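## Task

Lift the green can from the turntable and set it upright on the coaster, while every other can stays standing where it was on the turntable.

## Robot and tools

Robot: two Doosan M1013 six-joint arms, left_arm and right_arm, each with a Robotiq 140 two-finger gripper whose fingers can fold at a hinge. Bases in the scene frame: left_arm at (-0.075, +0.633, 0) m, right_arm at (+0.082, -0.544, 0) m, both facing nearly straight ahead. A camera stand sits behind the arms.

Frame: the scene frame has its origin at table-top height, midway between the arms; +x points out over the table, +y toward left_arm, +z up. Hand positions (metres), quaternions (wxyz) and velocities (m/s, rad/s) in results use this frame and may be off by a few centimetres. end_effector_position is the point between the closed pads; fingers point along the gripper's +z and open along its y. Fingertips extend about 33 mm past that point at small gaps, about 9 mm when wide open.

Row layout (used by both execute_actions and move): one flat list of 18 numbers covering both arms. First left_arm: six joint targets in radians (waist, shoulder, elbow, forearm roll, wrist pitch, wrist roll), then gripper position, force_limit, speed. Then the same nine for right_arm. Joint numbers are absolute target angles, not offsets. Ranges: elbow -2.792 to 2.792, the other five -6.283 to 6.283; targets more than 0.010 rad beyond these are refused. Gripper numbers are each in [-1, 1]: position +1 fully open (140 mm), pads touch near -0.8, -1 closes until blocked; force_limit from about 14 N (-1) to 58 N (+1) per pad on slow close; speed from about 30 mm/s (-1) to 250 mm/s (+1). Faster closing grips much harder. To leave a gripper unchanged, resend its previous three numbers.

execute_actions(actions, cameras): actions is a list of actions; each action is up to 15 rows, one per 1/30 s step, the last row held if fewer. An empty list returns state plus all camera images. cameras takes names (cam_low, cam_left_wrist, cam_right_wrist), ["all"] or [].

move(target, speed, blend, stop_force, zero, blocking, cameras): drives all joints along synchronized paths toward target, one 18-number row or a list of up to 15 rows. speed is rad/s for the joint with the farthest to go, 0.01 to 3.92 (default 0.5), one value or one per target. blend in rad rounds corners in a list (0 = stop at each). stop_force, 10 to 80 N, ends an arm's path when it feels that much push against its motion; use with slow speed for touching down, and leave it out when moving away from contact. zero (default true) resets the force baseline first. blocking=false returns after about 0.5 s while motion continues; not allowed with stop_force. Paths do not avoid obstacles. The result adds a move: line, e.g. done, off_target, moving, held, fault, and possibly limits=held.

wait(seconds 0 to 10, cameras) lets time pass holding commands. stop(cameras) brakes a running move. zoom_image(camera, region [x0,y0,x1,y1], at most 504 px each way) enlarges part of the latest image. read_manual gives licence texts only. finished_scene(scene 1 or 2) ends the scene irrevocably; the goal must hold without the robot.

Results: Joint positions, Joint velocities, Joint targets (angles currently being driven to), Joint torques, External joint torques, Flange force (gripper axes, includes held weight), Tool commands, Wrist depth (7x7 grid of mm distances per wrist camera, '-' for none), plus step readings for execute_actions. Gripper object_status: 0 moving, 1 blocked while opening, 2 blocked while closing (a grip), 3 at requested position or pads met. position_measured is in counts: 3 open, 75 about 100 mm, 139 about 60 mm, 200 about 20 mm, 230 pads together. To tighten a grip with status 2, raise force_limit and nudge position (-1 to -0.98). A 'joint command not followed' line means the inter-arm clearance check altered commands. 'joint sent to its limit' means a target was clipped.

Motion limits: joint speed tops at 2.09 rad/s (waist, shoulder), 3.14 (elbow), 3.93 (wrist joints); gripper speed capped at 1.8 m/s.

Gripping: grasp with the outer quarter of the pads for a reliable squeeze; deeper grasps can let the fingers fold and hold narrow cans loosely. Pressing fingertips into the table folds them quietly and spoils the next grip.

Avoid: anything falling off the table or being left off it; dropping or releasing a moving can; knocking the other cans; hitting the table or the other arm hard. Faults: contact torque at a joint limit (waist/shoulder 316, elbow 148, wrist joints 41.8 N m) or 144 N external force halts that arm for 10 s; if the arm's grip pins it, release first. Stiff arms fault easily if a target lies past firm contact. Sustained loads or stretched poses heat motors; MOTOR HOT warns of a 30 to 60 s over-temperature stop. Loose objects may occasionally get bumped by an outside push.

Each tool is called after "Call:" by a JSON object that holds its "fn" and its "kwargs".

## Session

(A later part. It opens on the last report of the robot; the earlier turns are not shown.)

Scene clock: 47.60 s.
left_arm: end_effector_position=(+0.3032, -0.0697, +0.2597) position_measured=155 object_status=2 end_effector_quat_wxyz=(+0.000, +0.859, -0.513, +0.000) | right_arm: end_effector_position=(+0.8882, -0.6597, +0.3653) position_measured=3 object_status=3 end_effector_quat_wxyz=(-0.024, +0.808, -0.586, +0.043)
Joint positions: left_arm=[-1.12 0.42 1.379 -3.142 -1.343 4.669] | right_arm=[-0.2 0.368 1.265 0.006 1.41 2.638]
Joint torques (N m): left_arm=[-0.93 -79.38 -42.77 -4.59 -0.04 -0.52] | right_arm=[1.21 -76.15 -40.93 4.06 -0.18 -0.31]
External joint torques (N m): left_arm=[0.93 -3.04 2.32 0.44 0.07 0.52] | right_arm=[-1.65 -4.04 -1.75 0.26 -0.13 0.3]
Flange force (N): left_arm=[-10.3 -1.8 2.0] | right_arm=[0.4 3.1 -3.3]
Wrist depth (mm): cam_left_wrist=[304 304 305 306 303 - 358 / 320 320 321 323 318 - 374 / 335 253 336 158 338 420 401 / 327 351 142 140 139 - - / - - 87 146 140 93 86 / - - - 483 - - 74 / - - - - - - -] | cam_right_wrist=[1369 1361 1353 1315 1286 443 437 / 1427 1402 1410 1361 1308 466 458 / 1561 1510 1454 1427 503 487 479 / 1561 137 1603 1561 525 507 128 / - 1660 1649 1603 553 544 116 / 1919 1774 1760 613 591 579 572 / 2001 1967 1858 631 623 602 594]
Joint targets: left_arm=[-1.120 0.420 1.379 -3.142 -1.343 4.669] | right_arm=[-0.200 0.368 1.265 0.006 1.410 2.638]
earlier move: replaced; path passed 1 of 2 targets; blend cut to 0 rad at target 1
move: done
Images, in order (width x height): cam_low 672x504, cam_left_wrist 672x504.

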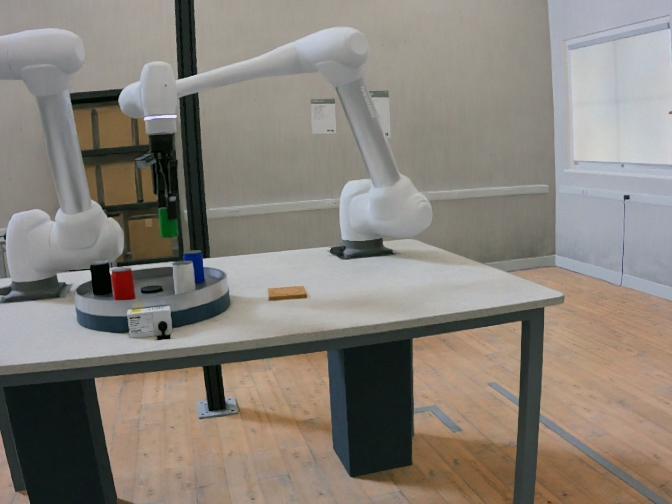

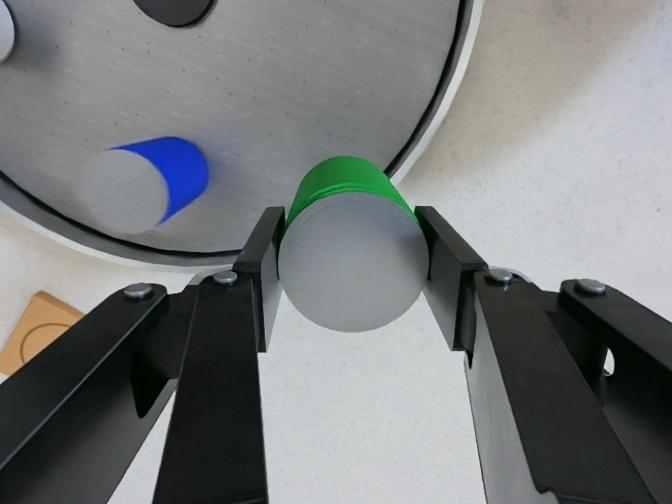

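Call:
{"fn": "move", "kwargs": {"target": [-0.671,0.2148,1.6946,-3.1416,-1.2322,4.669,-1,-0.2,0,-0.2,0.368,1.265,0.006,1.41,2.638,1,1,1], "speed": 0.5, "cameras": ["cam_left_wrist","cam_low"]}}

Scene clock: 50.57 s.
left_arm: end_effector_position=(+0.4627, +0.2498, +0.2400) position_measured=155 object_status=2 end_effector_quat_wxyz=(+0.000, +0.951, -0.309, +0.000) | right_arm: end_effector_position=(+0.8882, -0.6597, +0.3653) position_measured=3 object_status=3 end_effector_quat_wxyz=(-0.024, +0.808, -0.586, +0.043)
Joint positions: left_arm=[-0.671 0.215 1.695 -3.142 -1.232 4.669] | right_arm=[-0.2 0.368 1.265 0.006 1.41 2.638]
Joint torques (N m): left_arm=[-1.16 -58.78 -42.63 -4.46 0.02 -0.54] | right_arm=[0.99 -76.03 -40.98 4.22 -0.22 -0.26]
External joint torques (N m): left_arm=[1.07 -1.96 3.42 0.43 0.02 0.54] | right_arm=[-0.67 -4.25 -1.57 0.1 -0.08 0.26]
Flange force (N): left_arm=[-9.5 -2.4 3.2] | right_arm=[-1.0 3.1 -3.2]
Wrist depth (mm): cam_left_wrist=[- 328 - - - 305 287 / - - 359 345 358 355 303 / - - 368 158 363 380 - / - - 128 140 139 392 - / - - 87 146 123 93 89 / - - - - - - 74 / - - - - - - -] | cam_right_wrist=[1345 1361 1345 1279 1252 441 434 / 1501 1410 1410 1369 1345 465 459 / 1510 1540 1491 1472 499 489 481 / 1603 137 1582 1571 520 506 128 / - 1649 1696 1603 571 548 116 / 1903 1815 1787 619 594 572 - / 2018 2018 1935 650 600 600 603]
Joint targets: left_arm=[-0.671 0.215 1.695 -3.142 -1.232 4.669] | right_arm=[-0.200 0.368 1.265 0.006 1.410 2.638]
move: done
Images, in order (width x height): cam_low 672x504, cam_left_wrist 672x504.

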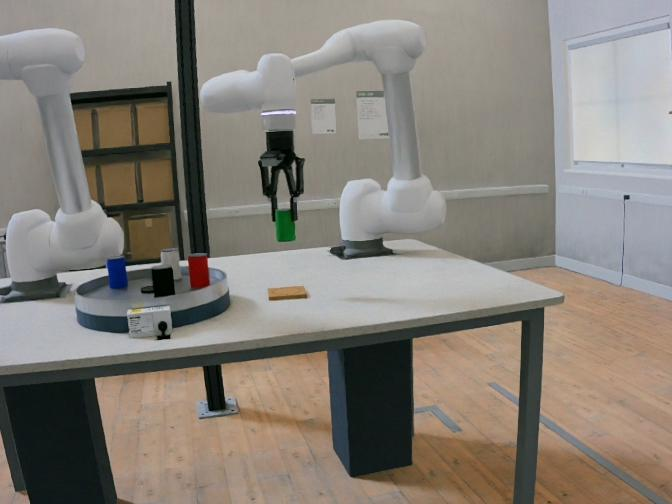

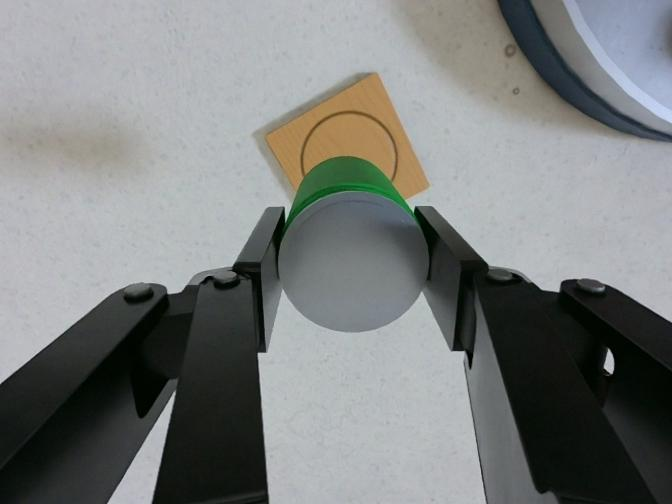

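Call:
{"fn": "move", "kwargs": {"target": [-0.671,0.3065,1.8286,-3.1416,-1.0065,4.669,-1,-0.2,0,-0.2,0.368,1.265,0.006,1.41,2.638,1,1,1], "speed": 0.3}}

Call:
{"fn": "move", "kwargs": {"target": [-0.671,0.3290,1.8488,-3.1416,-0.9638,4.669,-1,-0.2,0,-0.2,0.368,1.265,0.006,1.41,2.638,1,1,1], "speed": 0.03, "stop_force": 10, "cameras": ["cam_left_wrist","cam_low"]}}

Scene clock: 52.87 s.
left_arm: end_effector_position=(+0.4627, +0.2499, +0.1122) position_measured=155 object_status=2 end_effector_quat_wxyz=(+0.000, +0.951, -0.309, +0.000) | right_arm: end_effector_position=(+0.8882, -0.6597, +0.3653) position_measured=3 object_status=3 end_effector_quat_wxyz=(-0.024, +0.808, -0.586, +0.043)
Joint positions: left_arm=[-0.671 0.306 1.829 -3.142 -1.007 4.669] | right_arm=[-0.2 0.368 1.265 0.006 1.41 2.638]
Joint torques (N m): left_arm=[-2.26 -64.91 -36.5 -4.02 0.07 -0.53] | right_arm=[1.16 -76.03 -41.08 4.13 -0.23 -0.29]
External joint torques (N m): left_arm=[2.11 -0.75 1.32 0.41 -0.02 0.53] | right_arm=[-0.99 -4.05 -1.44 0.18 -0.07 0.29]
Flange force (N): left_arm=[-3.5 -4.0 0.4] | right_arm=[-0.6 3.3 -3.0]
Wrist depth (mm): cam_left_wrist=[219 216 218 221 219 221 217 / - - 236 224 224 232 234 / - 246 233 161 232 - - / - - 142 140 139 - - / - - 87 147 140 93 86 / - - 68 - - - 74 / - - - 319 - - -] | cam_right_wrist=[1393 1377 1308 1315 1272 443 438 / 1445 1410 1393 1385 491 461 457 / 1550 1510 1510 1454 1393 490 481 / 1571 137 1520 1501 525 511 128 / - 1637 1696 1593 555 547 116 / 1903 1801 1709 603 - - - / 1967 1951 1888 654 634 594 606]
Joint targets: left_arm=[-0.671 0.306 1.829 -3.142 -1.006 4.669] | right_arm=[-0.200 0.368 1.265 0.006 1.410 2.638]
move: done

Scene clock: 54.30 s.
left_arm: end_effector_position=(+0.4629, +0.2498, +0.0984) position_measured=155 object_status=2 end_effector_quat_wxyz=(+0.000, +0.951, -0.309, +0.000) | right_arm: end_effector_position=(+0.8882, -0.6597, +0.3653) position_measured=3 object_status=3 end_effector_quat_wxyz=(-0.024, +0.808, -0.586, +0.043)
Joint positions: left_arm=[-0.671 0.319 1.84 -3.142 -0.982 4.669] | right_arm=[-0.2 0.368 1.265 0.006 1.41 2.638]
Joint torques (N m): left_arm=[-2.13 -43.28 -23.29 -3.78 1.8 -0.54] | right_arm=[0.97 -75.92 -40.97 4.15 -0.22 -0.33]
External joint torques (N m): left_arm=[2.06 -23.64 -11.31 0.23 -1.78 0.54] | right_arm=[-0.83 -4.44 -1.72 0.19 -0.07 0.33]
Flange force (N): left_arm=[-9.4 -3.8 -34.5] | right_arm=[-0.8 3.2 -3.5]
Wrist depth (mm): cam_left_wrist=[- 206 - - - - - / - 217 - 210 214 - - / - 235 219 161 219 - - / 244 245 119 140 140 - 247 / - - 87 149 140 93 86 / - - 276 - - - 74 / - - - - - - -] | cam_right_wrist=[1377 1345 1330 1338 1259 438 433 / 1482 1410 1410 1361 1338 465 460 / 1520 1510 1454 1436 498 489 479 / 1571 137 1530 1530 527 518 128 / - 1637 1660 1615 556 544 116 / 1984 1858 1843 608 588 579 575 / 2001 1984 2001 616 623 597 599]
Joint targets: left_arm=[-0.671 0.319 1.840 -3.142 -0.982 4.669] | right_arm=[-0.200 0.368 1.265 0.006 1.410 2.638]
move: contact (left_arm); left_arm: the wrist pitch is farthest, 0.018 rad from its target
Images, in order (width x height): cam_low 672x504, cam_left_wrist 672x504.

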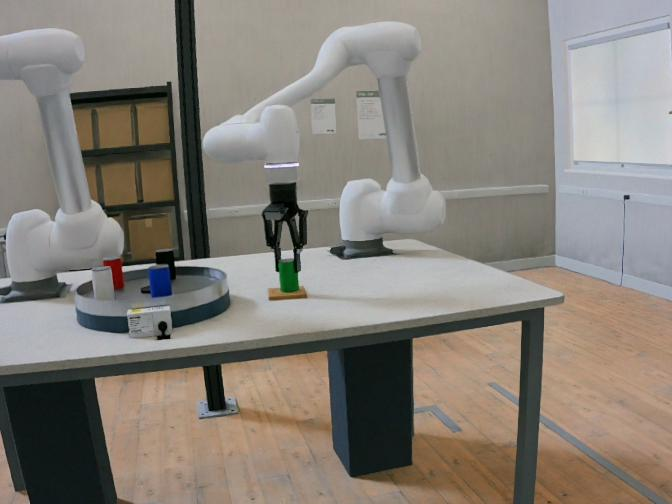

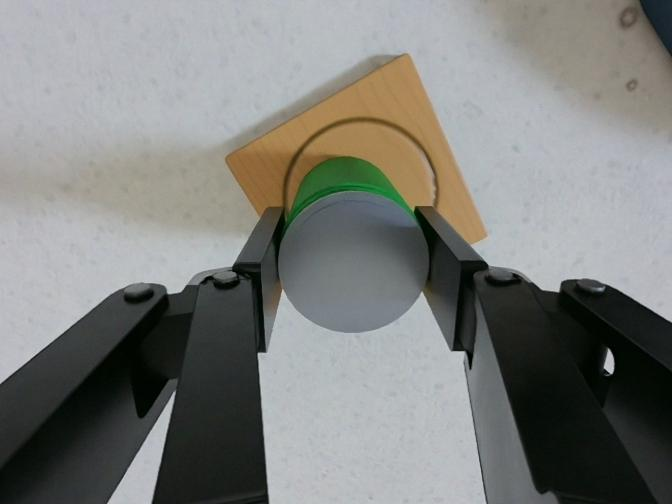

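Call:
{"fn": "move", "kwargs": {"target": [-0.671,0.318,1.839,-3.1416,-0.984,4.669,0.4,-0.2,-1,-0.2,0.368,1.265,0.006,1.41,2.638,1,1,1]}}

Call:
{"fn": "move", "kwargs": {"target": [-0.671,0.2148,1.6946,-3.1416,-1.2322,4.669,0.4,-0.2,-1,-0.2,0.368,1.265,0.006,1.41,2.638,1,1,1], "cameras": ["cam_left_wrist","cam_low"]}}

Scene clock: 56.47 s.
left_arm: end_effector_position=(+0.4629, +0.2497, +0.0996) position_measured=78 object_status=0 end_effector_quat_wxyz=(+0.000, +0.951, -0.309, +0.000) | right_arm: end_effector_position=(+0.8882, -0.6597, +0.3653) position_measured=3 object_status=3 end_effector_quat_wxyz=(-0.024, +0.808, -0.586, +0.043)
Joint positions: left_arm=[-0.671 0.318 1.839 -3.142 -0.984 4.669] | right_arm=[-0.2 0.368 1.265 0.006 1.41 2.638]
Joint torques (N m): left_arm=[-2.3 -63.22 -35.6 -3.95 0.03 -0.57] | right_arm=[1.77 -75.7 -41 4.13 -0.25 -0.32]
External joint torques (N m): left_arm=[2.52 -3.98 0.84 0.39 0 0.57] | right_arm=[-1.82 -4.49 -1.58 0.18 -0.04 0.32]
Flange force (N): left_arm=[-7.0 -4.6 -3.0] | right_arm=[0.1 4.1 -3.4]
Wrist depth (mm): cam_left_wrist=[- - 207 210 - 210 - / - - 216 212 210 220 224 / - - 219 162 222 - - / - 115 145 141 145 141 - / - 104 265 148 261 122 87 / - - 282 - 278 281 65 / - - 301 - - - -] | cam_right_wrist=[1377 1338 1338 1293 1239 440 434 / 1491 1436 1369 1353 1330 465 455 / 1561 1510 1482 1436 502 490 478 / 1615 137 1550 1482 521 152 128 / - 1637 1672 1615 539 551 116 / 1903 1843 1760 611 596 570 - / 2001 1935 1888 648 628 599 600]
Joint targets: left_arm=[-0.671 0.318 1.839 -3.142 -0.984 4.669] | right_arm=[-0.200 0.368 1.265 0.006 1.410 2.638]
move: done

Scene clock: 57.50 s.
left_arm: end_effector_position=(+0.4627, +0.2499, +0.2399) position_measured=78 object_status=3 end_effector_quat_wxyz=(+0.000, +0.951, -0.309, +0.000) | right_arm: end_effector_position=(+0.8882, -0.6597, +0.3653) position_measured=3 object_status=3 end_effector_quat_wxyz=(-0.024, +0.808, -0.586, +0.043)
Joint positions: left_arm=[-0.671 0.215 1.695 -3.142 -1.232 4.669] | right_arm=[-0.2 0.368 1.265 0.006 1.41 2.638]
Joint torques (N m): left_arm=[-2.53 -58.38 -41.03 -4.47 -0.2 -0.57] | right_arm=[1.09 -75.93 -40.85 4.12 -0.3 -0.32]
External joint torques (N m): left_arm=[2.58 -2.96 1.75 0.45 0.23 0.57] | right_arm=[-0.67 -4.36 -1.76 0.22 0 0.31]
Flange force (N): left_arm=[-7.8 -4.7 0.9] | right_arm=[-0.9 2.8 -3.7]
Wrist depth (mm): cam_left_wrist=[- - - 322 334 300 287 / 358 - - 347 - 357 304 / 378 - - 278 366 - - / 388 116 392 396 400 142 - / - 104 410 422 433 122 87 / - - - 441 464 - 65 / - - - 518 492 - -] | cam_right_wrist=[1377 1353 1330 1308 1279 451 435 / 1472 1402 1410 1385 1338 464 458 / 1530 1510 1445 1427 499 489 479 / 1582 137 1571 1571 526 515 128 / - 1660 1696 1603 555 528 116 / 1873 1858 1829 613 584 584 571 / 2018 1888 1873 616 619 600 606]
Joint targets: left_arm=[-0.671 0.215 1.695 -3.142 -1.232 4.669] | right_arm=[-0.200 0.368 1.265 0.006 1.410 2.638]
move: done
Images, in order (width x height): cam_low 672x504, cam_left_wrist 672x504.

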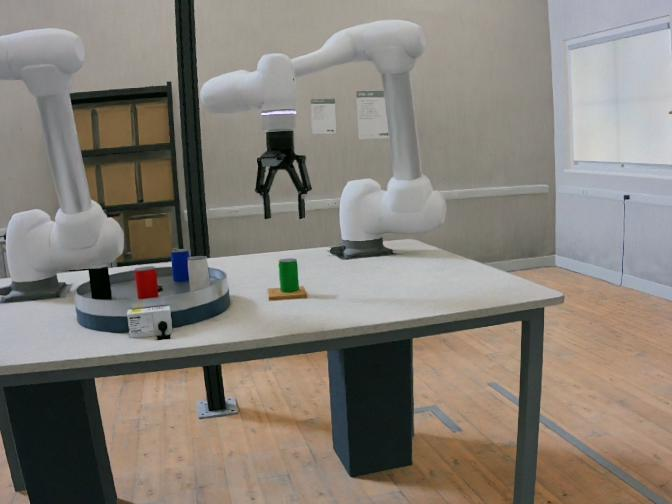

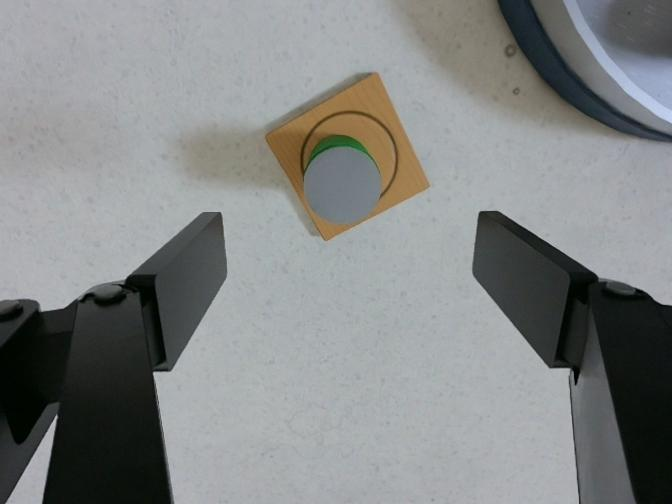

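Call:
{"fn": "finished_scene", "kwargs": {"scene": 1}}

The scene is finished: the task was done.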